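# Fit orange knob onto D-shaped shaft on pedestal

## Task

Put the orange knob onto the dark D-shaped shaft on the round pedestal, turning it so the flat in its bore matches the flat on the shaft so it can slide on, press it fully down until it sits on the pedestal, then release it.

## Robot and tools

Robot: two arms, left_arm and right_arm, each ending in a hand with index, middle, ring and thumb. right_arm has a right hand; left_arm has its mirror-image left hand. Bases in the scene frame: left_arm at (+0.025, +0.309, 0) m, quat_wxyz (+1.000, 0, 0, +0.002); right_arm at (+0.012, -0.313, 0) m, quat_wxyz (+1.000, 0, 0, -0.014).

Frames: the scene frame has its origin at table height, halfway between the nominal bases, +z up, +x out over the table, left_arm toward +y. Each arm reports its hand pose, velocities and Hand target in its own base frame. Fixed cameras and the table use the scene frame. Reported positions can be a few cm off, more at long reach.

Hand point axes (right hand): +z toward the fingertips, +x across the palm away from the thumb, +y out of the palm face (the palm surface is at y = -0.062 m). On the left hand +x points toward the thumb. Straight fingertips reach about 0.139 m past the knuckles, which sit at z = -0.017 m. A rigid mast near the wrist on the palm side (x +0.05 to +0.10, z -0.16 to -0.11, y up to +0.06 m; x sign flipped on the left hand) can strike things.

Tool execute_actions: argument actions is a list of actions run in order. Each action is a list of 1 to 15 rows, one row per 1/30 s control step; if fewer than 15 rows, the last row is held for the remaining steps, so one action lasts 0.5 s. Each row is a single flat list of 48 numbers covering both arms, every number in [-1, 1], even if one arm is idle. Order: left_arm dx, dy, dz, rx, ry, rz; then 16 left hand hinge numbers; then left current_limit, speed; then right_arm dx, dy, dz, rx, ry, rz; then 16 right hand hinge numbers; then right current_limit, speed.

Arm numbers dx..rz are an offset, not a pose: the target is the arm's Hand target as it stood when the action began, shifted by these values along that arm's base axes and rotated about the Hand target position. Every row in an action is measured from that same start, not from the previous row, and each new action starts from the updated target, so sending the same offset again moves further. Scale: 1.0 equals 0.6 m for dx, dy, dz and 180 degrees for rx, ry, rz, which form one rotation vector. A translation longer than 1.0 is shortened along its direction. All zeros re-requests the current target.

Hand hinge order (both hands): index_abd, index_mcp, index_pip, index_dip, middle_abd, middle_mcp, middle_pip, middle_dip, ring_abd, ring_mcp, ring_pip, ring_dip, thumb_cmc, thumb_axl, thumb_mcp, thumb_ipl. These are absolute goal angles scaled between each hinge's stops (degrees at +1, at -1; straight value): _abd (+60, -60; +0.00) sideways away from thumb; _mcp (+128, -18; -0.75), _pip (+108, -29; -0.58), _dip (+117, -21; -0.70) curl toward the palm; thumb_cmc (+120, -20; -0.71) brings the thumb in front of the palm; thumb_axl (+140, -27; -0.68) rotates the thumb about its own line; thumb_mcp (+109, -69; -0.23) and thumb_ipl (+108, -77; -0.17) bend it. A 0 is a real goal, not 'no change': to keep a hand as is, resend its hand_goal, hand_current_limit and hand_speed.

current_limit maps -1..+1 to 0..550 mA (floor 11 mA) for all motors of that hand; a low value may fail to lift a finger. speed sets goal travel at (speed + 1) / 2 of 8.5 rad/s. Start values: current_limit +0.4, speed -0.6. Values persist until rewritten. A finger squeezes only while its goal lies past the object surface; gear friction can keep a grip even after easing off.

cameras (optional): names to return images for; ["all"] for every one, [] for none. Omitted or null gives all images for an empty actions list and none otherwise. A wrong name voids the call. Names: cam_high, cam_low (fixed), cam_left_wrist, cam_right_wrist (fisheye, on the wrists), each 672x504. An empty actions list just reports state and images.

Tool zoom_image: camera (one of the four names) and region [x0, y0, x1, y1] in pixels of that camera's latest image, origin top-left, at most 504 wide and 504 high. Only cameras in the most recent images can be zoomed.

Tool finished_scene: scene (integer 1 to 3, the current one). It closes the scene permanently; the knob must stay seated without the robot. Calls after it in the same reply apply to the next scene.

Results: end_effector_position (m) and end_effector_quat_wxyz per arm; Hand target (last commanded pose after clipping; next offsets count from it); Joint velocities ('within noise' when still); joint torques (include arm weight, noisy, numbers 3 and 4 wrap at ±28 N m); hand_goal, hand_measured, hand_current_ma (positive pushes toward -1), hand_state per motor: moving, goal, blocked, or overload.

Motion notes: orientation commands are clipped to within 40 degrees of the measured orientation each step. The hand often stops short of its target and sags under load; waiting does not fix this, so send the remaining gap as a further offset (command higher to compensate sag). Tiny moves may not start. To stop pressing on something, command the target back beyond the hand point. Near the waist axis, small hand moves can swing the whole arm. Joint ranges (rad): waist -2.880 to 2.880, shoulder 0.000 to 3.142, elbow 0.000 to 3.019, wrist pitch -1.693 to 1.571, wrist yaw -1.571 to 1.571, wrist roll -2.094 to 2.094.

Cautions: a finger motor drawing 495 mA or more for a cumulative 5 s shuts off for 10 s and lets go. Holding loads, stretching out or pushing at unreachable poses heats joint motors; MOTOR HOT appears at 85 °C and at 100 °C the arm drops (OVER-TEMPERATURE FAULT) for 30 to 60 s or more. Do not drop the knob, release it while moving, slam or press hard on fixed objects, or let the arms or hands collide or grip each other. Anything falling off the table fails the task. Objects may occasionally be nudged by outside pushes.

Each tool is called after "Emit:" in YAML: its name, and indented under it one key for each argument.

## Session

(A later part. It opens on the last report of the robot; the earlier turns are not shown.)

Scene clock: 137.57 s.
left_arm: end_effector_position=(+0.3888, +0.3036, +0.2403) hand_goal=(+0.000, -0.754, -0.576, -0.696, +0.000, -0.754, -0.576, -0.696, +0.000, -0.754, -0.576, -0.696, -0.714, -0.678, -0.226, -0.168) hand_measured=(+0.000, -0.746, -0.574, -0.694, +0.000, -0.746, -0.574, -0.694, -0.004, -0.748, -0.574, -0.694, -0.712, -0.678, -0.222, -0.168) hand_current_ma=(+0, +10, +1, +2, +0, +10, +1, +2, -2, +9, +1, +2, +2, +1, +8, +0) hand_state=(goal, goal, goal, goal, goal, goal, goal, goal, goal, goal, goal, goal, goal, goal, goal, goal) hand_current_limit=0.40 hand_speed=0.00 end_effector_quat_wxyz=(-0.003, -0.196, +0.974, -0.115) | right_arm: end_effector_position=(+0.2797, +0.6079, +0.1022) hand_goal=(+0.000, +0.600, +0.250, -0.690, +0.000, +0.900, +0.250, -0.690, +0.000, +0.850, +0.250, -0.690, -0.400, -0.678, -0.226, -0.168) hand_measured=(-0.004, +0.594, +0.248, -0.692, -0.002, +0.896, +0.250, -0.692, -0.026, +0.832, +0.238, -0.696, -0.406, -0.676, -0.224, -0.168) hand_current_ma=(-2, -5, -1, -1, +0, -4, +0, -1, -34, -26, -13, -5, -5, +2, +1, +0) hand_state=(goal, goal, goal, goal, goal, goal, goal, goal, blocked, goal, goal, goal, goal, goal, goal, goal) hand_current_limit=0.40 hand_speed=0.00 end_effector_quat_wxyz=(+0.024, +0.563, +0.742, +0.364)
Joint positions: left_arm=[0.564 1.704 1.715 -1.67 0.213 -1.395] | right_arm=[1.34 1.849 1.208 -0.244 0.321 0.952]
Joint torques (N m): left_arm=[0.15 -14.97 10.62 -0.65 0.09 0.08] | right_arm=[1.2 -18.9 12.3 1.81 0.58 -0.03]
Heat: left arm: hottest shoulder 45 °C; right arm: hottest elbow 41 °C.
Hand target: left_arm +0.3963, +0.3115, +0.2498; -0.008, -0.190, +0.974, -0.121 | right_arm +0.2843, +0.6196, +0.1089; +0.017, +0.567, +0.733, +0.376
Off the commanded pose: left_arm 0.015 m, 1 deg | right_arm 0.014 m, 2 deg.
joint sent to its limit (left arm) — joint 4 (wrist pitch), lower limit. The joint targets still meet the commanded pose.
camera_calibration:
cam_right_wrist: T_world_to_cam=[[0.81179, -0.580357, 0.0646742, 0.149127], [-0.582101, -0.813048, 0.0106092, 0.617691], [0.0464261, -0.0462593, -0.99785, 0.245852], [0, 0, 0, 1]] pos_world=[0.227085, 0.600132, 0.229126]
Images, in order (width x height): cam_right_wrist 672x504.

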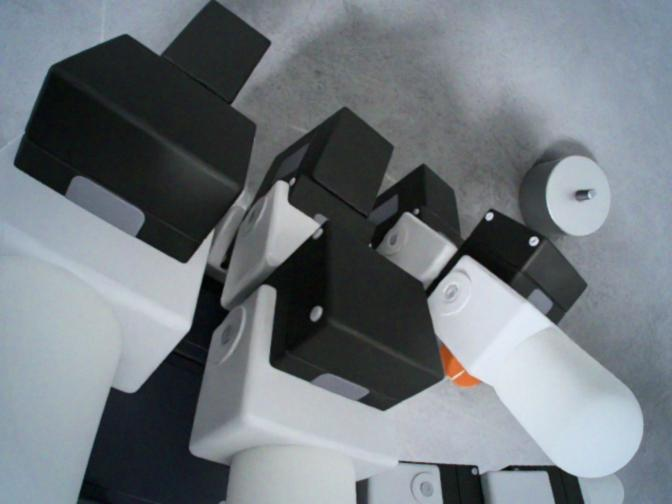

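Emit:
execute_actions:
  actions:
    - [[0,0,0,0,0,0,0,-0.754,-0.576,-0.696,0,-0.754,-0.576,-0.696,0,-0.754,-0.576,-0.696,-0.714,-0.678,-0.226,-0.168,0.4,0,0.02,-0.1,0.25,0,0,0,0,0.6,0.25,-0.69,0,0.9,0.25,-0.69,0,0.85,0.25,-0.69,-0.4,-0.678,-0.226,-0.168,0.4,0]]
    - [[0,0,0,0,0,0,0,-0.754,-0.576,-0.696,0,-0.754,-0.576,-0.696,0,-0.754,-0.576,-0.696,-0.714,-0.678,-0.226,-0.168,0.4,0,0.12,-0.23,0.02,0,0,-0.08,0,0.6,0.25,-0.69,0,0.85,0.25,-0.69,0,0.8,0.25,-0.69,-0.4,-0.678,-0.226,-0.168,0.4,0]]
    - [[-0.021,-0.189,0,0.01265,-0.0208,-0.182,0,-0.754,-0.576,-0.696,0,-0.754,-0.576,-0.696,0,-0.754,-0.576,-0.696,-0.714,-0.678,-0.226,-0.168,0.4,0,0.12,-0.23,0.02,0,0,-0.08,0,0.6,0.25,-0.69,0,0.85,0.25,-0.69,0,0.8,0.25,-0.69,-0.4,-0.678,-0.226,-0.168,0.4,0]]
    - [[-0.021,-0.189,0,0.01265,-0.0208,-0.182,-0.12,-0.754,-0.576,-0.696,0.12,-0.754,-0.576,-0.696,0,0.34,0.6,0,-0.714,-0.678,-0.226,-0.168,0.4,0,0.12,-0.15,0.02,0,0,-0.08,0,0.6,0.25,-0.69,0,0.85,0.25,-0.69,0,0.8,0.25,-0.69,-0.4,-0.678,-0.226,-0.168,0.4,0]]
    - [[-0.021,-0.189,0,0.01265,-0.0208,-0.182,-0.12,-0.754,-0.576,-0.696,0.12,-0.754,-0.576,-0.696,0,0.34,0.6,0,-0.714,-0.678,-0.226,-0.168,0.4,0,0,0,0,0,0,0,0,0.6,0.25,-0.69,0,0.85,0.25,-0.69,0,0.8,0.25,-0.69,-0.4,-0.678,-0.226,-0.168,0.4,0]]
    - [[-0.021,-0.189,-0.108,0.01265,-0.0208,-0.182,-0.12,-0.754,-0.576,-0.696,0.12,-0.754,-0.576,-0.696,0,0.34,0.6,0,-0.714,-0.678,-0.226,-0.168,0.4,0,0,0,0,0,0,0,0,0.6,0.25,-0.69,0,0.85,0.25,-0.69,0,0.8,0.25,-0.69,-0.4,-0.678,-0.226,-0.168,0.4,0]]
  cameras: ["cam_left_wrist", "cam_high", "cam_right_wrist"]

Scene clock: 168.73 s.
left_arm: end_effector_position=(+0.3387, -0.1384, +0.1773) hand_goal=(-0.120, -0.754, -0.576, -0.696, +0.120, -0.754, -0.576, -0.696, +0.000, +0.340, +0.600, +0.000, -0.714, -0.678, -0.226, -0.168) hand_measured=(-0.120, -0.750, -0.576, -0.694, +0.118, -0.752, -0.574, -0.694, +0.000, +0.332, +0.596, -0.002, -0.712, -0.678, -0.222, -0.168) hand_current_ma=(+0, +4, +1, +2, -1, +2, +1, +2, +0, -10, -3, -2, +1, +1, +4, +0) hand_state=(goal, goal, goal, goal, goal, goal, goal, goal, goal, goal, goal, goal, goal, goal, goal, goal) hand_current_limit=0.40 hand_speed=0.00 end_effector_quat_wxyz=(-0.011, +0.815, +0.580, -0.006) | right_arm: end_effector_position=(+0.4986, +0.1844, +0.2738) hand_goal=(+0.000, +0.600, +0.250, -0.690, +0.000, +0.850, +0.250, -0.690, +0.000, +0.800, +0.250, -0.690, -0.400, -0.678, -0.226, -0.168) hand_measured=(+0.000, +0.594, +0.250, -0.692, +0.000, +0.846, +0.250, -0.692, -0.026, +0.818, +0.252, -0.690, -0.408, -0.676, -0.222, -0.168) hand_current_ma=(+0, -5, +0, -1, +0, -3, +0, -1, -34, +29, +1, +0, -7, +1, +5, +0) hand_state=(goal, goal, goal, goal, goal, goal, goal, goal, blocked, goal, goal, goal, goal, goal, goal, goal) hand_current_limit=0.40 hand_speed=0.00 end_effector_quat_wxyz=(+0.157, +0.798, +0.481, +0.327)
Joint positions: left_arm=[-0.482 1.112 0.919 -1.403 0.001 -0.149] | right_arm=[0.615 1.312 1.063 -0.65 0.343 0.98]
Joint torques (N m): left_arm=[0.21 -6.48 8.85 0.57 -0.21 0.11] | right_arm=[1.38 -10.81 16.65 1.07 0.51 -0.07]
Heat: left arm: hottest elbow 45 °C; right arm: hottest elbow 43 °C.
Hand target: left_arm +0.3460, -0.1421, +0.1851; +0.000, +0.818, +0.575, +0.000 | right_arm +0.5122, +0.1936, +0.2950; +0.154, +0.797, +0.473, +0.343
Off the commanded pose: left_arm 0.011 m, 2 deg | right_arm 0.027 m, 2 deg.
camera_calibration:
cam_left_wrist: T_world_to_cam=[[-0.838173, -0.542844, 0.0527945, 0.162667], [-0.350062, 0.609675, 0.711164, 0.0361045], [-0.418238, 0.577596, -0.701042, 0.475522], [0, 0, 0, 1]] pos_world=[0.347863, -0.208369, 0.299096]
cam_right_wrist: T_world_to_cam=[[0.189002, -0.979699, 0.0668493, 0.0981508], [-0.981976, -0.188505, 0.0137278, 0.482416], [-0.000847658, -0.0682391, -0.997669, 0.414884], [0, 0, 0, 1]] pos_world=[0.455522, 0.215407, 0.400733]
Images, in order (width x height): cam_high 672x504, cam_left_wrist 672x504, cam_right_wrist 672x504.

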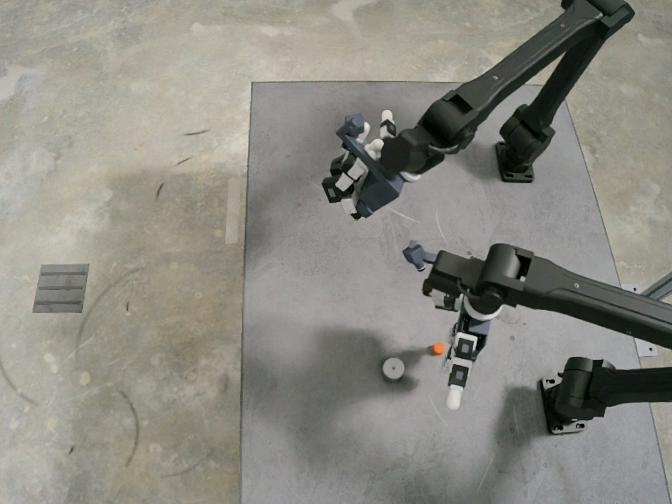

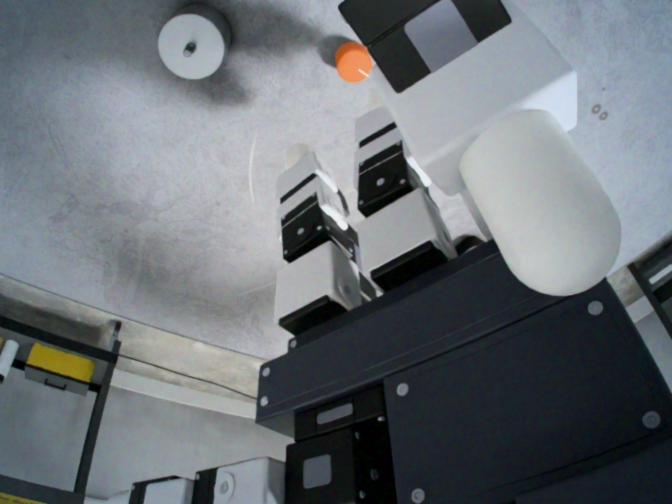

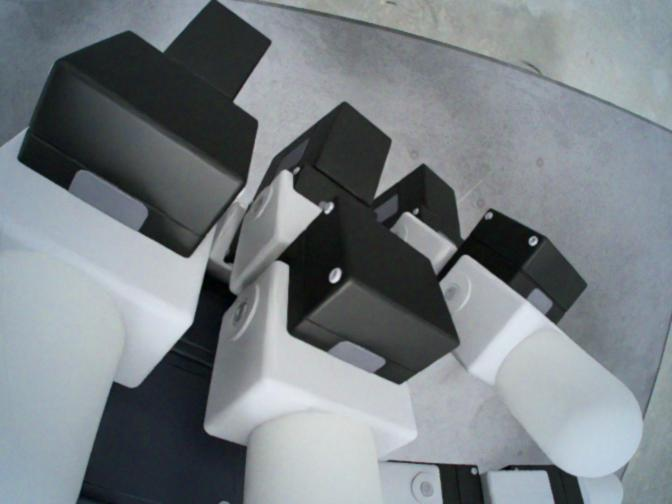

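Emit:
zoom_image:
  camera: "cam_high"
  region: [400, 280, 520, 420]

Emit:
zoom_image:
  camera: "cam_left_wrist"
  region: [250, 10, 450, 210]

Scaled by 3.600 from the camera's 672x504 image, which has a finer 960x720 frame.

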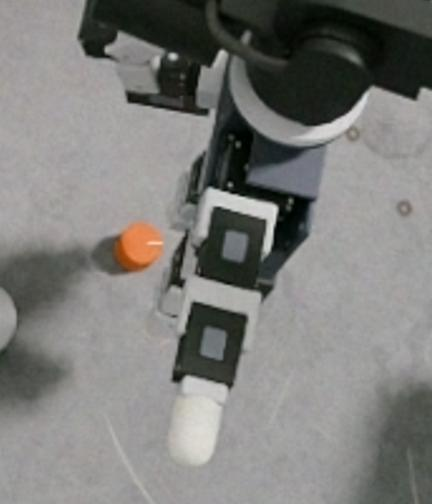

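Scaled by 2.520 from the camera's 672x504 image, which has a finer 960x720 frame.

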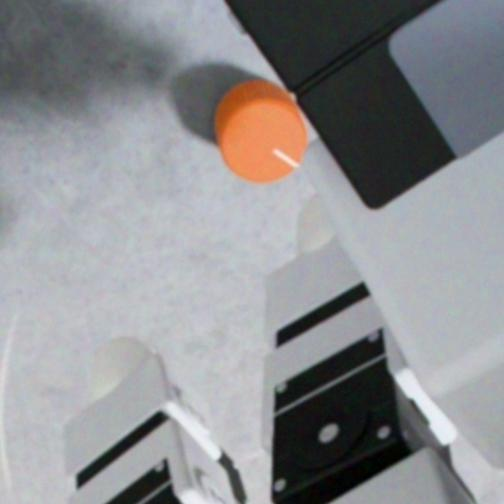

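Emit:
execute_actions:
  actions:
    - [[0.015,-0.045,-0.04,0,0,0,-0.12,-0.754,-0.576,-0.696,0.12,-0.754,-0.576,-0.696,0,-1,-0.576,-0.696,-0.714,-0.678,-0.226,-0.168,0.4,0,0,0,0,0,0,0,0,0.6,0.25,-0.69,0,0.85,0.25,-0.69,0,0.8,0.25,-0.69,-0.4,-0.678,-0.226,-0.168,0.4,0]]
    - [[0,0,0,0,0,0,-0.12,-0.754,-0.576,-0.696,0.12,-0.754,-0.576,-0.696,0,-1,-0.576,-0.696,-0.714,-0.678,-0.226,-0.168,0.4,0,0,0,0,0,0,0,0,0.6,0.25,-0.69,0,0.85,0.25,-0.69,0,0.8,0.25,-0.69,-0.4,-0.678,-0.226,-0.168,0.4,0]]
  cameras: ["cam_left_wrist", "cam_high"]

Emit:
zoom_image:
  camera: "cam_left_wrist"
  region: [250, 10, 450, 210]

Emit:
zoom_image:
  camera: "cam_high"
  region: [400, 280, 520, 420]

Scene clock: 178.30 s.
left_arm: end_effector_position=(+0.3501, -0.1691, +0.1563) hand_goal=(-0.120, -0.754, -0.576, -0.696, +0.120, -0.754, -0.576, -0.696, +0.000, -1.000, -0.576, -0.696, -0.714, -0.678, -0.226, -0.168) hand_measured=(-0.120, -0.752, -0.576, -0.694, +0.118, -0.754, -0.574, -0.694, +0.000, -0.992, -0.572, -0.694, -0.714, -0.678, -0.222, -0.168) hand_current_ma=(+0, +1, +0, +2, -1, +1, +1, +2, +0, +13, +3, +2, +0, +1, +4, +0) hand_state=(goal, goal, goal, goal, goal, goal, goal, goal, goal, goal, goal, goal, goal, goal, goal, goal) hand_current_limit=0.40 hand_speed=0.00 end_effector_quat_wxyz=(-0.008, +0.823, +0.568, -0.004) | right_arm: end_effector_position=(+0.4986, +0.1844, +0.2738) hand_goal=(+0.000, +0.600, +0.250, -0.690, +0.000, +0.850, +0.250, -0.690, +0.000, +0.800, +0.250, -0.690, -0.400, -0.678, -0.226, -0.168) hand_measured=(+0.000, +0.594, +0.250, -0.692, +0.000, +0.846, +0.250, -0.692, -0.026, +0.818, +0.252, -0.690, -0.408, -0.676, -0.222, -0.168) hand_current_ma=(+0, -5, +0, -1, +0, -3, +0, -1, -34, +29, +1, +0, -7, +1, +5, +0) hand_state=(goal, goal, goal, goal, goal, goal, goal, goal, blocked, goal, goal, goal, goal, goal, goal, goal) hand_current_limit=0.40 hand_speed=0.00 end_effector_quat_wxyz=(+0.157, +0.798, +0.481, +0.327)
Joint positions: left_arm=[-0.545 1.19 0.919 -1.319 0.001 -0.182] | right_arm=[0.615 1.312 1.063 -0.65 0.343 0.98]
Joint torques (N m): left_arm=[0.21 -7.71 8.1 0.46 -0.16 -0.22] | right_arm=[1.38 -10.81 16.66 1.07 0.51 -0.07]
Heat: left arm: hottest shoulder 43 °C; right arm: hottest elbow 46 °C.
Hand target: left_arm +0.3550, -0.1692, +0.1612; +0.001, +0.818, +0.575, +0.000 | right_arm +0.5122, +0.1936, +0.2950; +0.154, +0.797, +0.473, +0.343
Off the commanded pose: left_arm 0.007 m, 2 deg | right_arm 0.027 m, 2 deg.
camera_calibration:
cam_left_wrist: T_world_to_cam=[[-0.854503, -0.517161, 0.0486776, 0.167393], [-0.336222, 0.622092, 0.707076, 0.0717223], [-0.395954, 0.587832, -0.70546, 0.477945], [0, 0, 0, 1]] pos_world=[0.356397, -0.239, 0.27831]
Images, in order (width x height): cam_high 672x504, cam_left_wrist 672x504.

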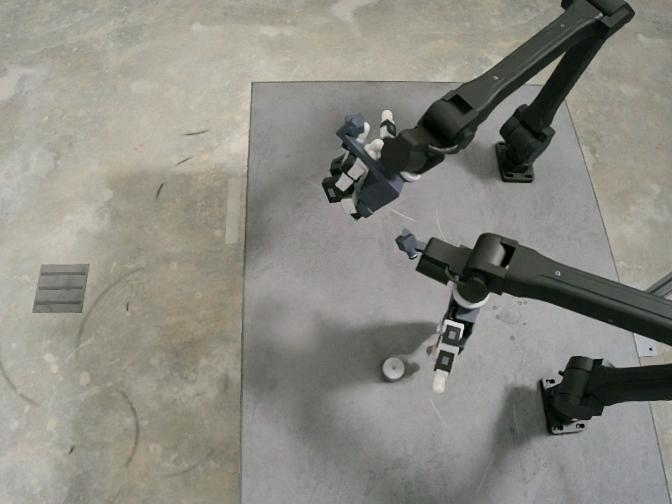

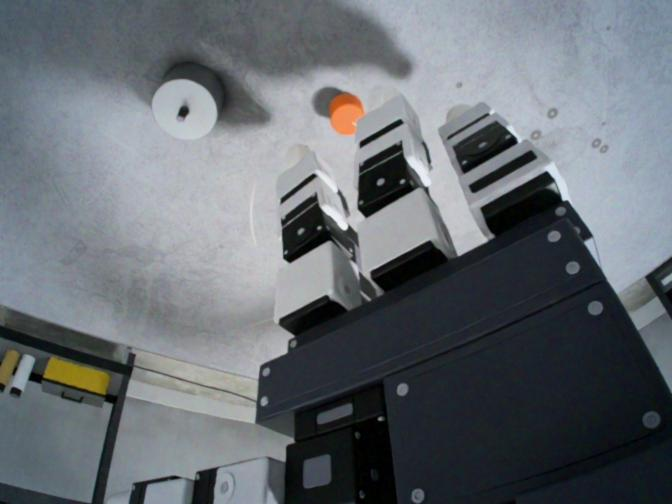

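Scaled by 2.520 from the camera's 672x504 image, which has a finer 960x720 frame.

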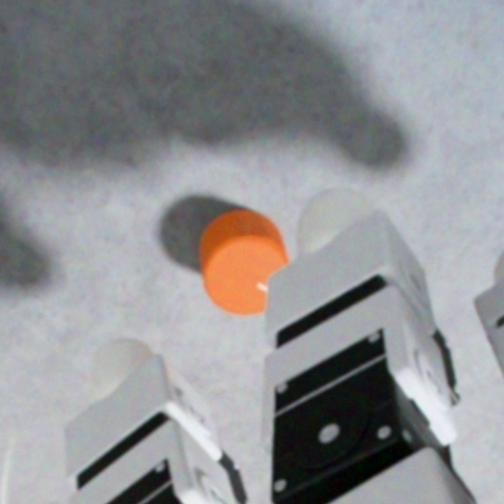

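Scaled by 3.600 from the camera's 672x504 image, which has a finer 960x720 frame.

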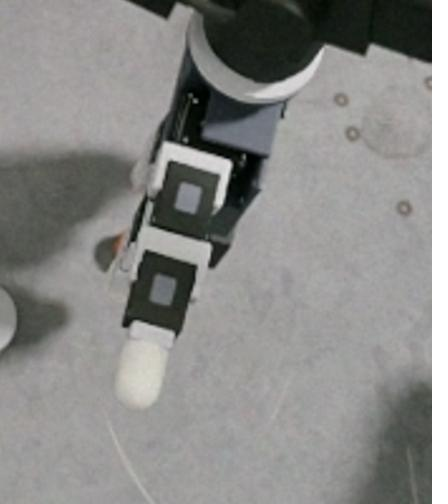

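Emit:
execute_actions:
  actions:
    - [[-0.007,-0.0045,-0.035,0,0,0,-0.12,-0.754,-0.576,-0.696,0.12,-0.754,-0.576,-0.696,0,-1,-0.576,-0.696,-0.714,-0.678,-0.226,-0.168,0.4,0,0,0,0,0,0,0,0,0.6,0.25,-0.69,0,0.85,0.25,-0.69,0,0.8,0.25,-0.69,-0.4,-0.678,-0.226,-0.168,0.4,0]]
  cameras: ["cam_left_wrist", "cam_high"]

Emit:
zoom_image:
  camera: "cam_left_wrist"
  region: [250, 10, 450, 210]

Emit:
zoom_image:
  camera: "cam_high"
  region: [400, 280, 520, 420]

Scene clock: 185.27 s.
left_arm: end_effector_position=(+0.3499, -0.1698, +0.1437) hand_goal=(-0.120, -0.754, -0.576, -0.696, +0.120, -0.754, -0.576, -0.696, +0.000, -1.000, -0.576, -0.696, -0.714, -0.678, -0.226, -0.168) hand_measured=(-0.120, -0.754, -0.576, -0.694, +0.118, -0.754, -0.574, -0.694, +0.000, -0.994, -0.574, -0.694, -0.714, -0.678, -0.222, -0.168) hand_current_ma=(+0, +0, +0, +2, -1, +0, +1, +2, +0, +9, +3, +2, +0, +1, +4, +0) hand_state=(goal, goal, goal, goal, goal, goal, goal, goal, goal, goal, goal, goal, goal, goal, goal, goal) hand_current_limit=0.40 hand_speed=0.00 end_effector_quat_wxyz=(+0.001, +0.821, +0.572, +0.000) | right_arm: end_effector_position=(+0.4986, +0.1844, +0.2738) hand_goal=(+0.000, +0.600, +0.250, -0.690, +0.000, +0.850, +0.250, -0.690, +0.000, +0.800, +0.250, -0.690, -0.400, -0.678, -0.226, -0.168) hand_measured=(+0.000, +0.594, +0.250, -0.692, +0.000, +0.846, +0.250, -0.692, -0.026, +0.818, +0.252, -0.690, -0.408, -0.676, -0.222, -0.168) hand_current_ma=(+0, -5, +0, -1, +0, -3, +0, -1, -34, +29, +1, +0, -7, +1, +5, +0) hand_state=(goal, goal, goal, goal, goal, goal, goal, goal, blocked, goal, goal, goal, goal, goal, goal, goal) hand_current_limit=0.40 hand_speed=0.00 end_effector_quat_wxyz=(+0.157, +0.798, +0.481, +0.327)
Joint positions: left_arm=[-0.55 1.189 0.88 -1.26 0.001 -0.196] | right_arm=[0.615 1.312 1.063 -0.65 0.343 0.98]
Joint torques (N m): left_arm=[-0.56 -6.59 7.34 0.51 -0.18 -0.22] | right_arm=[1.38 -10.87 16.66 1.09 0.52 -0.07]
Heat: left arm: hottest shoulder 42 °C; right arm: hottest elbow 47 °C.
Hand target: left_arm +0.3507, -0.1718, +0.1401; +0.000, +0.818, +0.575, +0.000 | right_arm +0.5122, +0.1936, +0.2950; +0.154, +0.797, +0.473, +0.343
Off the commanded pose: left_arm 0.004 m, 0 deg | right_arm 0.027 m, 2 deg.
camera_calibration:
cam_left_wrist: T_world_to_cam=[[-0.850235, -0.524918, 0.0395171, 0.166062], [-0.354138, 0.625923, 0.694843, 0.089596], [-0.38947, 0.576785, -0.718075, 0.467035], [0, 0, 0, 1]] pos_world=[0.354818, -0.23829, 0.266549]
Images, in order (width x height): cam_high 672x504, cam_left_wrist 672x504.

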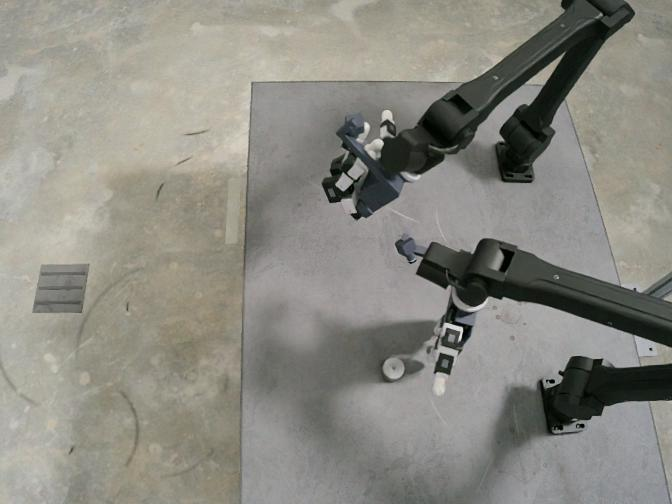

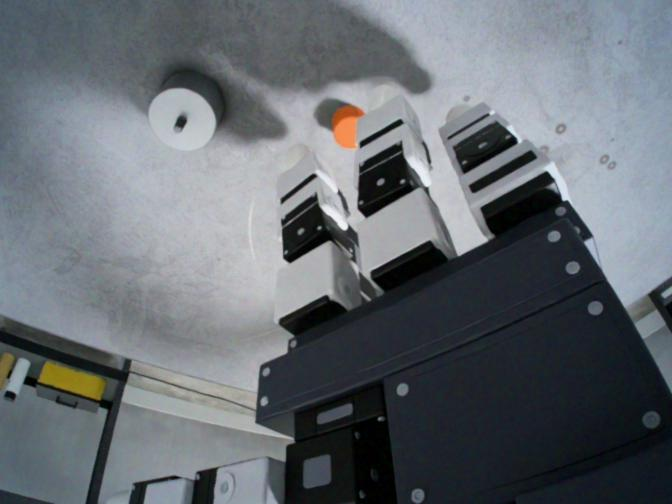

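Scaled by 2.520 from the camera's 672x504 image, which has a finer 960x720 frame.

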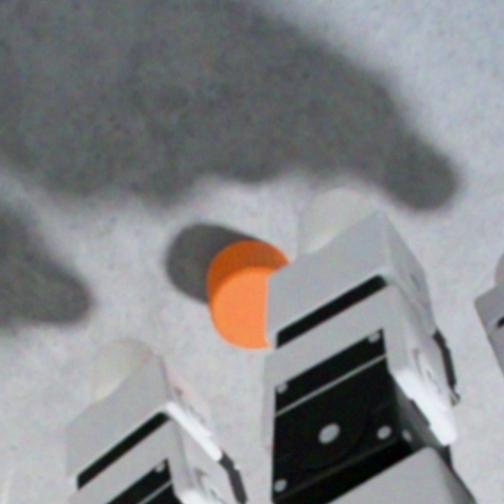

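Scaled by 3.600 from the camera's 672x504 image, which has a finer 960x720 frame.

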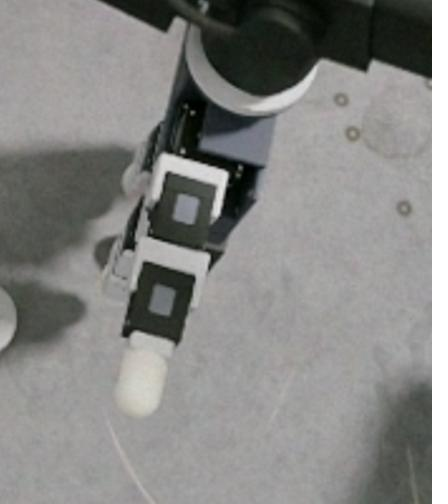

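Emit:
execute_actions:
  actions:
    - [[-0.012,0,-0.034,0,0,0,-0.12,-0.754,-0.576,-0.696,0.12,-0.754,-0.576,-0.696,0,-1,-0.576,-0.696,-0.714,-0.678,-0.226,-0.168,0.4,0,0,0,0,0,0,0,0,0.6,0.25,-0.69,0,0.85,0.25,-0.69,0,0.8,0.25,-0.69,-0.4,-0.678,-0.226,-0.168,0.4,0]]
  cameras: ["cam_left_wrist", "cam_high"]

Emit:
zoom_image:
  camera: "cam_left_wrist"
  region: [250, 10, 450, 210]

Scene clock: 188.97 s.
left_arm: end_effector_position=(+0.3419, -0.1701, +0.1227) hand_goal=(-0.120, -0.754, -0.576, -0.696, +0.120, -0.754, -0.576, -0.696, +0.000, -1.000, -0.576, -0.696, -0.714, -0.678, -0.226, -0.168) hand_measured=(-0.120, -0.752, -0.576, -0.694, +0.118, -0.754, -0.576, -0.694, +0.000, -0.994, -0.574, -0.694, -0.714, -0.678, -0.222, -0.168) hand_current_ma=(+0, +1, +1, +2, -1, +0, +0, +1, +0, +7, +3, +2, +0, +1, +5, +0) hand_state=(goal, goal, goal, goal, goal, goal, goal, goal, goal, goal, goal, goal, goal, goal, goal, goal) hand_current_limit=0.40 hand_speed=0.00 end_effector_quat_wxyz=(+0.000, +0.821, +0.571, -0.001) | right_arm: end_effector_position=(+0.4986, +0.1844, +0.2738) hand_goal=(+0.000, +0.600, +0.250, -0.690, +0.000, +0.850, +0.250, -0.690, +0.000, +0.800, +0.250, -0.690, -0.400, -0.678, -0.226, -0.168) hand_measured=(+0.000, +0.594, +0.250, -0.692, +0.000, +0.846, +0.250, -0.692, -0.026, +0.818, +0.252, -0.690, -0.408, -0.676, -0.222, -0.168) hand_current_ma=(+0, -5, +0, -1, +0, -3, +0, -1, -34, +29, +1, +0, -7, +1, +5, +0) hand_state=(goal, goal, goal, goal, goal, goal, goal, goal, blocked, goal, goal, goal, goal, goal, goal, goal) hand_current_limit=0.40 hand_speed=0.00 end_effector_quat_wxyz=(+0.157, +0.798, +0.481, +0.327)
Joint positions: left_arm=[-0.564 1.193 0.825 -1.204 0.002 -0.208] | right_arm=[0.615 1.312 1.063 -0.65 0.343 0.98]
Joint torques (N m): left_arm=[-0.38 -6.53 7.25 0.59 -0.17 -0.23] | right_arm=[1.32 -10.81 16.65 1.09 0.51 -0.07]
Heat: left arm: hottest shoulder 42 °C; right arm: hottest elbow 48 °C.
Hand target: left_arm +0.3436, -0.1718, +0.1197; +0.001, +0.818, +0.575, +0.000 | right_arm +0.5122, +0.1936, +0.2950; +0.154, +0.797, +0.473, +0.343
Off the commanded pose: left_arm 0.004 m, 1 deg | right_arm 0.027 m, 2 deg.
camera_calibration:
cam_left_wrist: T_world_to_cam=[[-0.851176, -0.523286, 0.0408747, 0.160295], [-0.351414, 0.625988, 0.696166, 0.100521], [-0.389881, 0.578196, -0.716716, 0.449238], [0, 0, 0, 1]] pos_world=[0.346913, -0.238792, 0.245445]
Images, in order (width x height): cam_high 672x504, cam_left_wrist 672x504.

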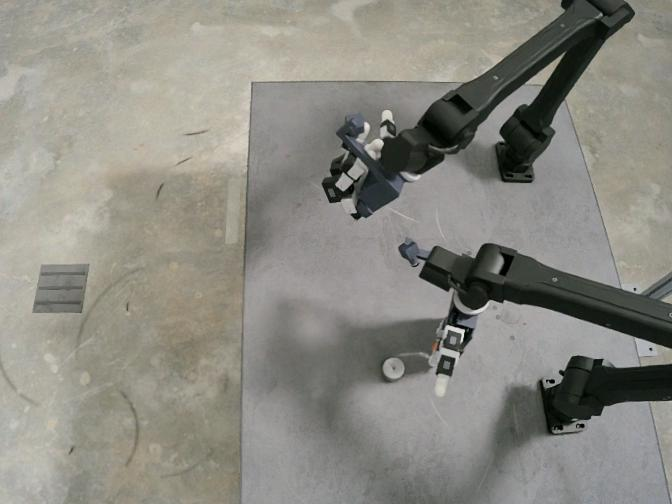

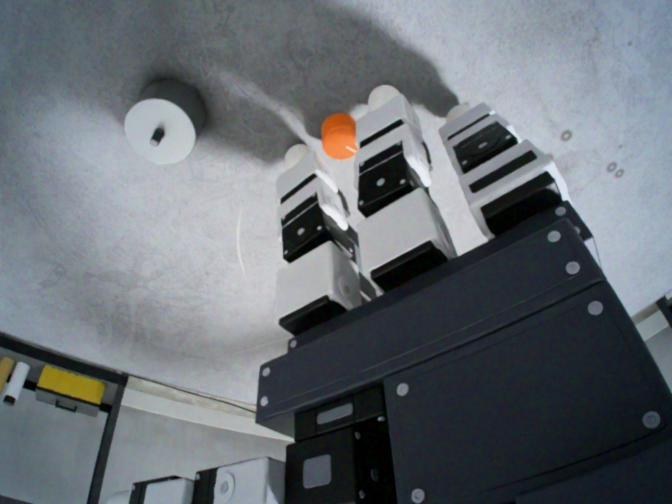

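Scaled by 2.520 from the camera's 672x504 image, which has a finer 960x720 frame.

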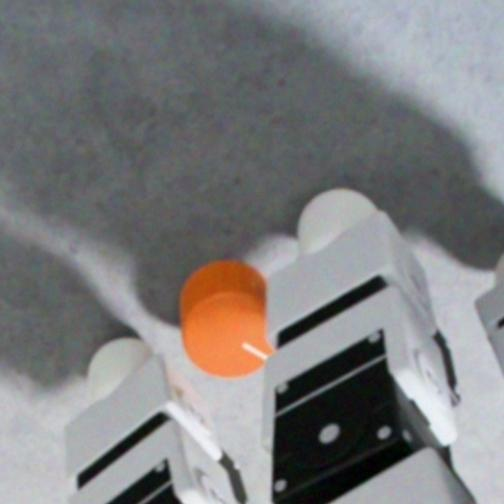

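Emit:
execute_actions:
  actions:
    - [[0,0,0,0,0,0,0.0,-0.754,-0.576,-0.696,0.0,-0.754,-0.576,-0.696,0,-1,-0.576,-0.696,-0.714,-0.678,-0.226,-0.168,0.4,-0.8,0,0,0,0,0,0,0,0.6,0.25,-0.69,0,0.85,0.25,-0.69,0,0.8,0.25,-0.69,-0.4,-0.678,-0.226,-0.168,0.4,0]]
    - [[0,0,0,0,0,0,0.1,-0.754,-0.576,-0.696,-0.1,-0.754,-0.576,-0.696,0,-1,-0.576,-0.696,-0.714,-0.678,-0.226,-0.168,0.4,-0.8,0,0,0,0,0,0,0,0.6,0.25,-0.69,0,0.85,0.25,-0.69,0,0.8,0.25,-0.69,-0.4,-0.678,-0.226,-0.168,0.4,0]]
  cameras: ["cam_left_wrist"]

Emit:
zoom_image:
  camera: "cam_left_wrist"
  region: [250, 10, 450, 210]

Scene clock: 192.40 s.
left_arm: end_effector_position=(+0.3420, -0.1700, +0.1230) hand_goal=(+0.100, -0.754, -0.576, -0.696, -0.100, -0.754, -0.576, -0.696, +0.000, -1.000, -0.576, -0.696, -0.714, -0.678, -0.226, -0.168) hand_measured=(+0.012, -0.752, -0.576, -0.694, -0.006, -0.754, -0.576, -0.694, +0.000, -0.994, -0.574, -0.694, -0.714, -0.678, -0.222, -0.168) hand_current_ma=(-228, +1, +1, +2, +251, +0, +0, +1, +0, +7, +3, +2, +0, +1, +5, +0) hand_state=(blocked, goal, goal, goal, blocked, goal, goal, goal, goal, goal, goal, goal, goal, goal, goal, goal) hand_current_limit=0.40 hand_speed=-0.80 end_effector_quat_wxyz=(+0.000, +0.821, +0.571, -0.001) | right_arm: end_effector_position=(+0.4986, +0.1844, +0.2738) hand_goal=(+0.000, +0.600, +0.250, -0.690, +0.000, +0.850, +0.250, -0.690, +0.000, +0.800, +0.250, -0.690, -0.400, -0.678, -0.226, -0.168) hand_measured=(+0.000, +0.594, +0.250, -0.692, +0.000, +0.846, +0.250, -0.692, -0.026, +0.818, +0.252, -0.690, -0.408, -0.676, -0.222, -0.168) hand_current_ma=(+0, -5, +0, -1, +0, -3, +0, -1, -34, +29, +1, +0, -7, +1, +5, +0) hand_state=(goal, goal, goal, goal, goal, goal, goal, goal, blocked, goal, goal, goal, goal, goal, goal, goal) hand_current_limit=0.40 hand_speed=0.00 end_effector_quat_wxyz=(+0.157, +0.798, +0.481, +0.327)
Joint positions: left_arm=[-0.564 1.192 0.825 -1.204 0.002 -0.209] | right_arm=[0.615 1.312 1.063 -0.65 0.343 0.98]
Joint torques (N m): left_arm=[-0.5 -6.36 7.31 0.61 -0.18 -0.21] | right_arm=[1.38 -10.81 16.66 1.07 0.51 -0.07]
Heat: left arm: hottest shoulder 41 °C; right arm: hottest elbow 49 °C.
Hand target: left_arm +0.3435, -0.1718, +0.1197; +0.000, +0.818, +0.575, +0.000 | right_arm +0.5122, +0.1936, +0.2950; +0.154, +0.797, +0.473, +0.343
Off the commanded pose: left_arm 0.004 m, 1 deg | right_arm 0.027 m, 2 deg.
camera_calibration:
cam_left_wrist: T_world_to_cam=[[-0.850634, -0.52419, 0.0405703, 0.160061], [-0.352514, 0.62589, 0.695698, 0.100659], [-0.390071, 0.577483, -0.717188, 0.44935], [0, 0, 0, 1]] pos_world=[0.346916, -0.238591, 0.245746]
Images, in order (width x height): cam_left_wrist 672x504.

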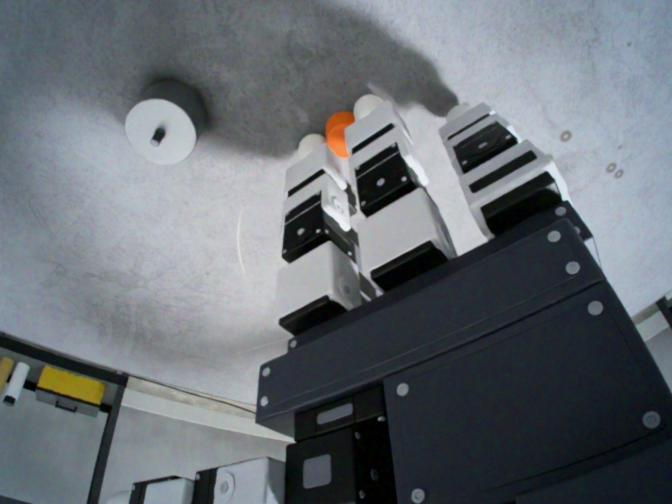

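Scaled by 2.520 from the camera's 672x504 image, which has a finer 960x720 frame.

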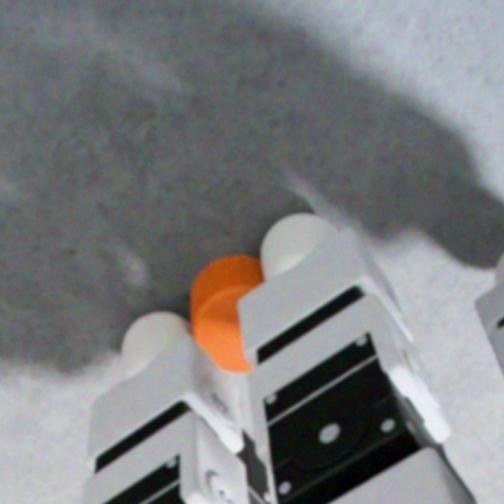

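Emit:
execute_actions:
  actions:
    - [[0,0,0,0,0,0,0.14,-0.754,-0.576,-0.696,-0.14,-0.754,-0.576,-0.696,0,-1,-0.576,-0.696,-0.714,-0.678,-0.226,-0.168,0.4,-0.8,0,0,0,0,0,0,0,0.6,0.25,-0.69,0,0.85,0.25,-0.69,0,0.8,0.25,-0.69,-0.4,-0.678,-0.226,-0.168,0.4,0]]
    - [[0,0,0.05,0,0,0,0.14,-0.754,-0.576,-0.696,-0.14,-0.754,-0.576,-0.696,0,-1,-0.576,-0.696,-0.714,-0.678,-0.226,-0.168,0.4,-0.8,0,0,0,0,0,0,0,0.6,0.25,-0.69,0,0.85,0.25,-0.69,0,0.8,0.25,-0.69,-0.4,-0.678,-0.226,-0.168,0.4,0]]
    - [[0,0,0.1,0,0,0,0.14,-0.754,-0.576,-0.696,-0.14,-0.754,-0.576,-0.696,0,-1,-0.576,-0.696,-0.714,-0.678,-0.226,-0.168,0.4,-0.8,0,0,0,0,0,0,0,0.6,0.25,-0.69,0,0.85,0.25,-0.69,0,0.8,0.25,-0.69,-0.4,-0.678,-0.226,-0.168,0.4,0]]
  cameras: ["cam_left_wrist"]

Emit:
zoom_image:
  camera: "cam_left_wrist"
  region: [250, 10, 450, 210]

Scene clock: 197.23 s.
left_arm: end_effector_position=(+0.3388, -0.1679, +0.2021) hand_goal=(+0.140, -0.754, -0.576, -0.696, -0.140, -0.754, -0.576, -0.696, +0.000, -1.000, -0.576, -0.696, -0.714, -0.678, -0.226, -0.168) hand_measured=(+0.014, -0.752, -0.574, -0.694, -0.006, -0.754, -0.576, -0.694, +0.000, -0.994, -0.574, -0.694, -0.714, -0.678, -0.222, -0.168) hand_current_ma=(-372, +2, +1, +2, +385, +0, +0, +1, +0, +7, +3, +2, +0, +1, +6, +0) hand_state=(blocked, goal, goal, goal, blocked, goal, goal, goal, goal, goal, goal, goal, goal, goal, goal, goal) hand_current_limit=0.40 hand_speed=-0.80 end_effector_quat_wxyz=(-0.002, +0.821, +0.571, -0.002) | right_arm: end_effector_position=(+0.4986, +0.1844, +0.2738) hand_goal=(+0.000, +0.600, +0.250, -0.690, +0.000, +0.850, +0.250, -0.690, +0.000, +0.800, +0.250, -0.690, -0.400, -0.678, -0.226, -0.168) hand_measured=(+0.000, +0.594, +0.250, -0.692, +0.000, +0.846, +0.250, -0.692, -0.026, +0.818, +0.252, -0.690, -0.408, -0.676, -0.222, -0.168) hand_current_ma=(+0, -5, +0, -1, +0, -3, +0, -1, -34, +29, +1, +0, -7, +1, +5, +0) hand_state=(goal, goal, goal, goal, goal, goal, goal, goal, blocked, goal, goal, goal, goal, goal, goal, goal) hand_current_limit=0.40 hand_speed=0.00 end_effector_quat_wxyz=(+0.157, +0.798, +0.481, +0.327)
Joint positions: left_arm=[-0.564 1.126 0.991 -1.44 0.002 -0.21] | right_arm=[0.615 1.312 1.063 -0.65 0.343 0.98]
Joint torques (N m): left_arm=[-0.44 -5.95 9.77 -0.38 -0.18 -0.21] | right_arm=[1.32 -10.87 16.66 1.09 0.52 -0.07]
Heat: left arm: hottest shoulder 41 °C; right arm: hottest elbow 49 °C.
Hand target: left_arm +0.3436, -0.1719, +0.2098; +0.001, +0.818, +0.575, +0.000 | right_arm +0.5122, +0.1936, +0.2950; +0.154, +0.797, +0.473, +0.343
Off the commanded pose: left_arm 0.010 m, 1 deg | right_arm 0.027 m, 2 deg.
camera_calibration:
cam_left_wrist: T_world_to_cam=[[-0.85024, -0.524674, 0.0425253, 0.154567], [-0.350137, 0.624021, 0.698571, 0.0414957], [-0.393059, 0.579064, -0.714276, 0.504424], [0, 0, 0, 1]] pos_world=[0.344217, -0.236891, 0.324737]
Images, in order (width x height): cam_left_wrist 672x504.

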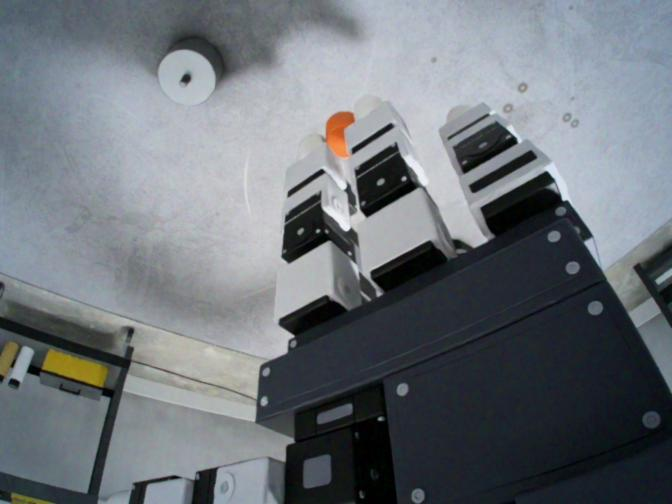

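Scaled by 2.520 from the camera's 672x504 image, which has a finer 960x720 frame.

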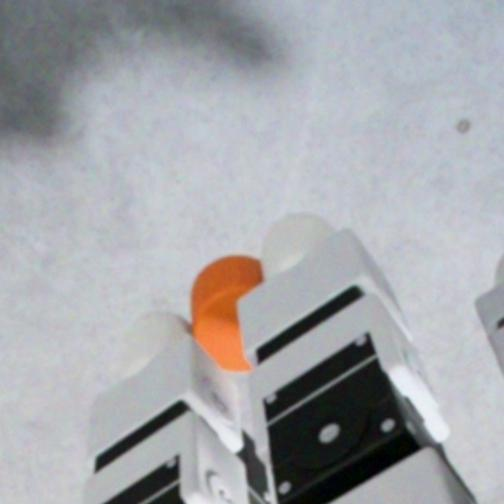

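Emit:
execute_actions:
  actions:
    - [[0.03,0.078,0.02,0,0,0.1704,0.14,-0.754,-0.576,-0.696,-0.14,-0.754,-0.576,-0.696,0,-1,-0.576,-0.696,-0.714,-0.678,-0.226,-0.168,0.4,-0.8,0,0,0,0,0,0,0,0.6,0.25,-0.69,0,0.85,0.25,-0.69,0,0.8,0.25,-0.69,-0.4,-0.678,-0.226,-0.168,0.4,0]]
    - [[0.03,0.078,0,0,0,0.1704,0.14,-0.754,-0.576,-0.696,-0.14,-0.754,-0.576,-0.696,0,-1,-0.576,-0.696,-0.714,-0.678,-0.226,-0.168,0.4,-0.8,0,0,0,0,0,0,0,0.6,0.25,-0.69,0,0.85,0.25,-0.69,0,0.8,0.25,-0.69,-0.4,-0.678,-0.226,-0.168,0.4,0]]
    - [[0.03,0.078,0,0,0,0.1704,0.14,-0.754,-0.576,-0.696,-0.14,-0.754,-0.576,-0.696,0,-1,-0.576,-0.696,-0.714,-0.678,-0.226,-0.168,0.4,-0.8,0,0,0,0,0,0,0,0.6,0.25,-0.69,0,0.85,0.25,-0.69,0,0.8,0.25,-0.69,-0.4,-0.678,-0.226,-0.168,0.4,0]]
    - [[0,0,0,0,0,0,0.14,-0.754,-0.576,-0.696,-0.14,-0.754,-0.576,-0.696,0,-1,-0.576,-0.696,-0.714,-0.678,-0.226,-0.168,0.4,-0.8,0,0,0,0,0,0,0,0.6,0.25,-0.69,0,0.85,0.25,-0.69,0,0.8,0.25,-0.69,-0.4,-0.678,-0.226,-0.168,0.4,0]]
  cameras: ["cam_left_wrist", "cam_high"]

Emit:
zoom_image:
  camera: "cam_left_wrist"
  region: [250, 10, 450, 210]

Scene clock: 212.47 s.
left_arm: end_effector_position=(+0.3879, -0.0265, +0.2073) hand_goal=(+0.140, -0.754, -0.576, -0.696, -0.140, -0.754, -0.576, -0.696, +0.000, -1.000, -0.576, -0.696, -0.714, -0.678, -0.226, -0.168) hand_measured=(+0.014, -0.752, -0.574, -0.694, -0.008, -0.754, -0.576, -0.694, +0.000, -0.996, -0.574, -0.694, -0.714, -0.678, -0.222, -0.168) hand_current_ma=(-372, +3, +1, +2, +385, +0, +0, +1, +0, +4, +1, +2, +0, +1, +6, +0) hand_state=(blocked, goal, goal, goal, blocked, goal, goal, goal, goal, goal, goal, goal, goal, goal, goal, goal) hand_current_limit=0.40 hand_speed=-0.80 end_effector_quat_wxyz=(-0.016, +0.160, +0.987, +0.001) | right_arm: end_effector_position=(+0.4986, +0.1844, +0.2738) hand_goal=(+0.000, +0.600, +0.250, -0.690, +0.000, +0.850, +0.250, -0.690, +0.000, +0.800, +0.250, -0.690, -0.400, -0.678, -0.226, -0.168) hand_measured=(+0.000, +0.594, +0.250, -0.692, +0.000, +0.846, +0.250, -0.692, -0.026, +0.818, +0.252, -0.690, -0.408, -0.676, -0.222, -0.168) hand_current_ma=(+0, -5, +0, -1, +0, -3, +0, -1, -34, +29, +1, +0, -7, +1, +5, +0) hand_state=(goal, goal, goal, goal, goal, goal, goal, goal, blocked, goal, goal, goal, goal, goal, goal, goal) hand_current_limit=0.40 hand_speed=0.00 end_effector_quat_wxyz=(+0.157, +0.798, +0.481, +0.327)
Joint positions: left_arm=[-0.289 1.415 1.255 -1.443 0.001 -1.539] | right_arm=[0.615 1.312 1.063 -0.65 0.343 0.98]
Joint torques (N m): left_arm=[-0.44 -11.16 10.69 -0.42 -0.16 -0.22] | right_arm=[1.32 -10.81 16.66 1.09 0.52 -0.07]
Heat: left arm: hottest elbow 43 °C; right arm: hottest elbow 51 °C.
Hand target: left_arm +0.3976, -0.0314, +0.2217; +0.000, +0.155, +0.988, +0.000 | right_arm +0.5122, +0.1936, +0.2950; +0.154, +0.797, +0.473, +0.343
Off the commanded pose: left_arm 0.018 m, 2 deg | right_arm 0.027 m, 2 deg.
camera_calibration:
cam_left_wrist: T_world_to_cam=[[0.553829, -0.83249, 0.0152744, -0.276821], [-0.590705, -0.379916, 0.711851, 0.0306817], [-0.586806, -0.403266, -0.702164, 0.492191], [0, 0, 0, 1]] pos_world=[0.460256, -0.0203103, 0.327986]
Images, in order (width x height): cam_high 672x504, cam_left_wrist 672x504.

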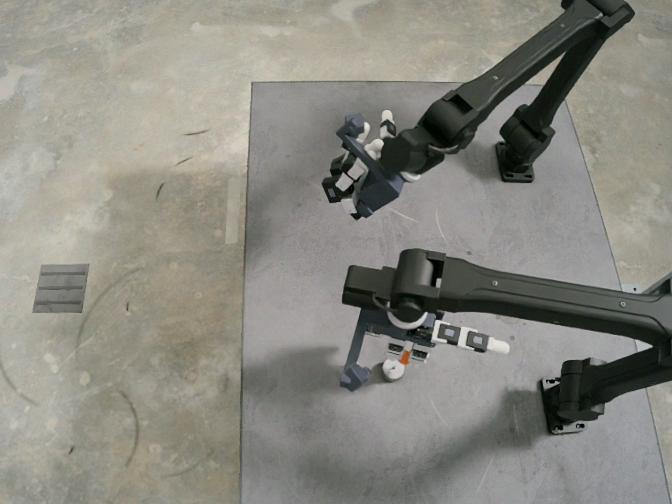

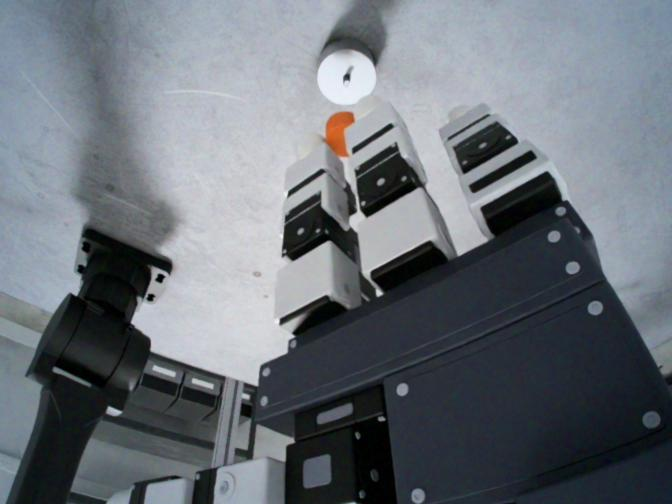

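Scaled by 2.520 from the camera's 672x504 image, which has a finer 960x720 frame.

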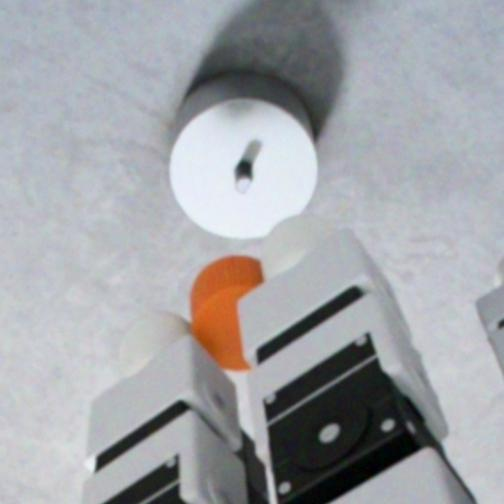

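Emit:
zoom_image:
  camera: "cam_left_wrist"
  region: [326, 56, 366, 92]

Emit:
zoom_image:
  camera: "cam_high"
  region: [370, 320, 450, 400]

Scaled by 12.600 from the camera's 672x504 image, which has a finer 960x720 frame.

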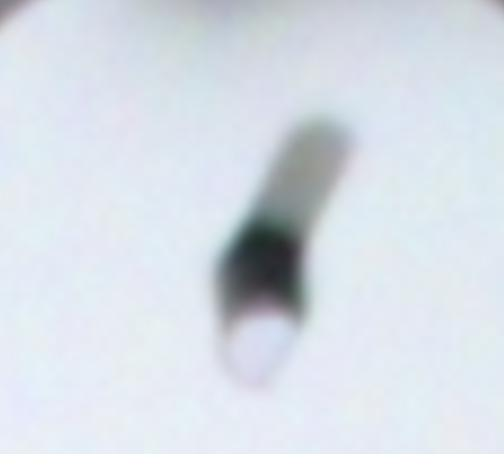

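Scaled by 6.300 from the camera's 672x504 image, which has a finer 960x720 frame.

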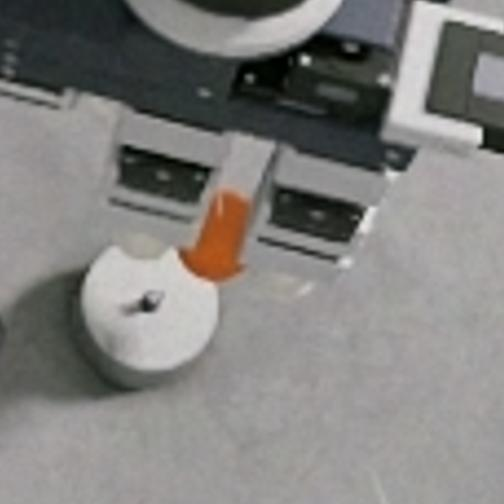

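Emit:
execute_actions:
  actions:
    - [[0.024,0.006,-0.05,0,-0.01,0,0.14,-0.754,-0.576,-0.696,-0.14,-0.754,-0.576,-0.696,0,-1,-0.576,-0.696,-0.714,-0.678,-0.226,-0.168,0.4,-0.8,0,0,0,0,0,0,0,0.6,0.25,-0.69,0,0.85,0.25,-0.69,0,0.8,0.25,-0.69,-0.4,-0.678,-0.226,-0.168,0.4,0]]
  cameras: ["cam_left_wrist", "cam_high"]

Emit:
zoom_image:
  camera: "cam_left_wrist"
  region: [290, 70, 410, 190]

Emit:
zoom_image:
  camera: "cam_high"
  region: [370, 330, 430, 390]

Scene clock: 221.63 s.
left_arm: end_effector_position=(+0.4099, -0.0308, +0.1976) hand_goal=(+0.140, -0.754, -0.576, -0.696, -0.140, -0.754, -0.576, -0.696, +0.000, -1.000, -0.576, -0.696, -0.714, -0.678, -0.226, -0.168) hand_measured=(+0.014, -0.752, -0.574, -0.694, -0.008, -0.754, -0.576, -0.694, +0.000, -0.996, -0.574, -0.694, -0.714, -0.678, -0.222, -0.168) hand_current_ma=(-372, +3, +1, +2, +385, +0, +0, +1, +0, +4, +1, +2, +0, +1, +6, +0) hand_state=(blocked, goal, goal, goal, blocked, goal, goal, goal, goal, goal, goal, goal, goal, goal, goal, goal) hand_current_limit=0.40 hand_speed=-0.80 end_effector_quat_wxyz=(+0.018, +0.158, +0.987, +0.001) | right_arm: end_effector_position=(+0.4986, +0.1844, +0.2738) hand_goal=(+0.000, +0.600, +0.250, -0.690, +0.000, +0.850, +0.250, -0.690, +0.000, +0.800, +0.250, -0.690, -0.400, -0.678, -0.226, -0.168) hand_measured=(+0.000, +0.594, +0.250, -0.692, +0.000, +0.846, +0.250, -0.692, -0.026, +0.818, +0.252, -0.690, -0.408, -0.676, -0.222, -0.168) hand_current_ma=(+0, -5, +0, -1, +0, -3, +0, -1, -34, +29, +1, +0, -7, +1, +5, +0) hand_state=(goal, goal, goal, goal, goal, goal, goal, goal, blocked, goal, goal, goal, goal, goal, goal, goal) hand_current_limit=0.40 hand_speed=0.00 end_effector_quat_wxyz=(+0.157, +0.798, +0.481, +0.327)
Joint positions: left_arm=[-0.286 1.434 1.25 -1.351 -0.006 -1.539] | right_arm=[0.615 1.312 1.063 -0.65 0.343 0.98]
Joint torques (N m): left_arm=[0.5 -10.87 7.32 0.49 -0.25 -0.06] | right_arm=[1.38 -10.81 16.66 1.09 0.51 -0.07]
Heat: left arm: hottest elbow 44 °C; right arm: hottest elbow 52 °C.
Hand target: left_arm +0.4119, -0.0279, +0.1917; +0.016, +0.155, +0.988, +0.003 | right_arm +0.5122, +0.1936, +0.2950; +0.154, +0.797, +0.473, +0.343
Off the commanded pose: left_arm 0.007 m, 1 deg | right_arm 0.027 m, 2 deg.
camera_calibration:
cam_left_wrist: T_world_to_cam=[[0.55343, -0.830486, 0.0633177, -0.301669], [-0.636499, -0.372675, 0.675265, 0.0752497], [-0.537201, -0.414014, -0.734852, 0.482315], [0, 0, 0, 1]] pos_world=[0.473949, -0.0228038, 0.322718]
Images, in order (width x height): cam_high 672x504, cam_left_wrist 672x504.

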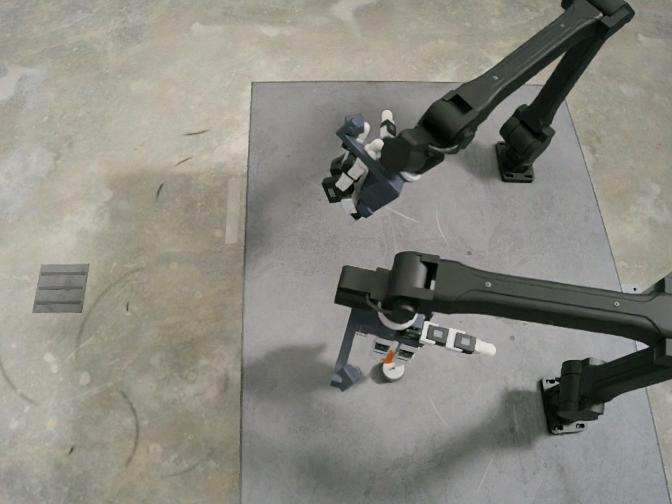

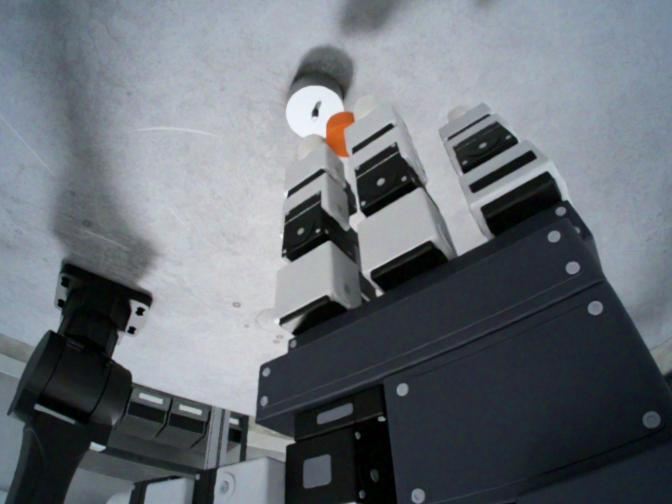

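Scaled by 4.200 from the camera's 672x504 image, which has a finer 960x720 frame.

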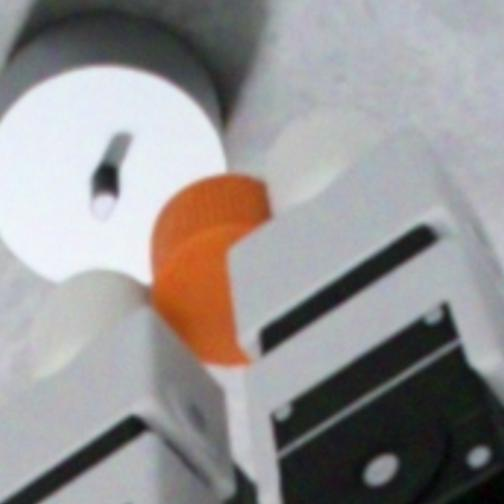

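Scaled by 8.400 from the camera's 672x504 image, which has a finer 960x720 frame.

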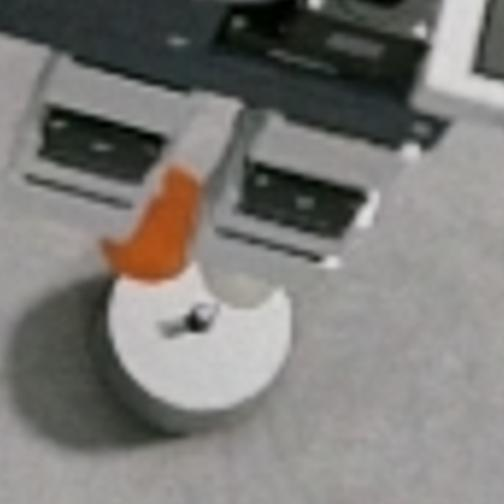

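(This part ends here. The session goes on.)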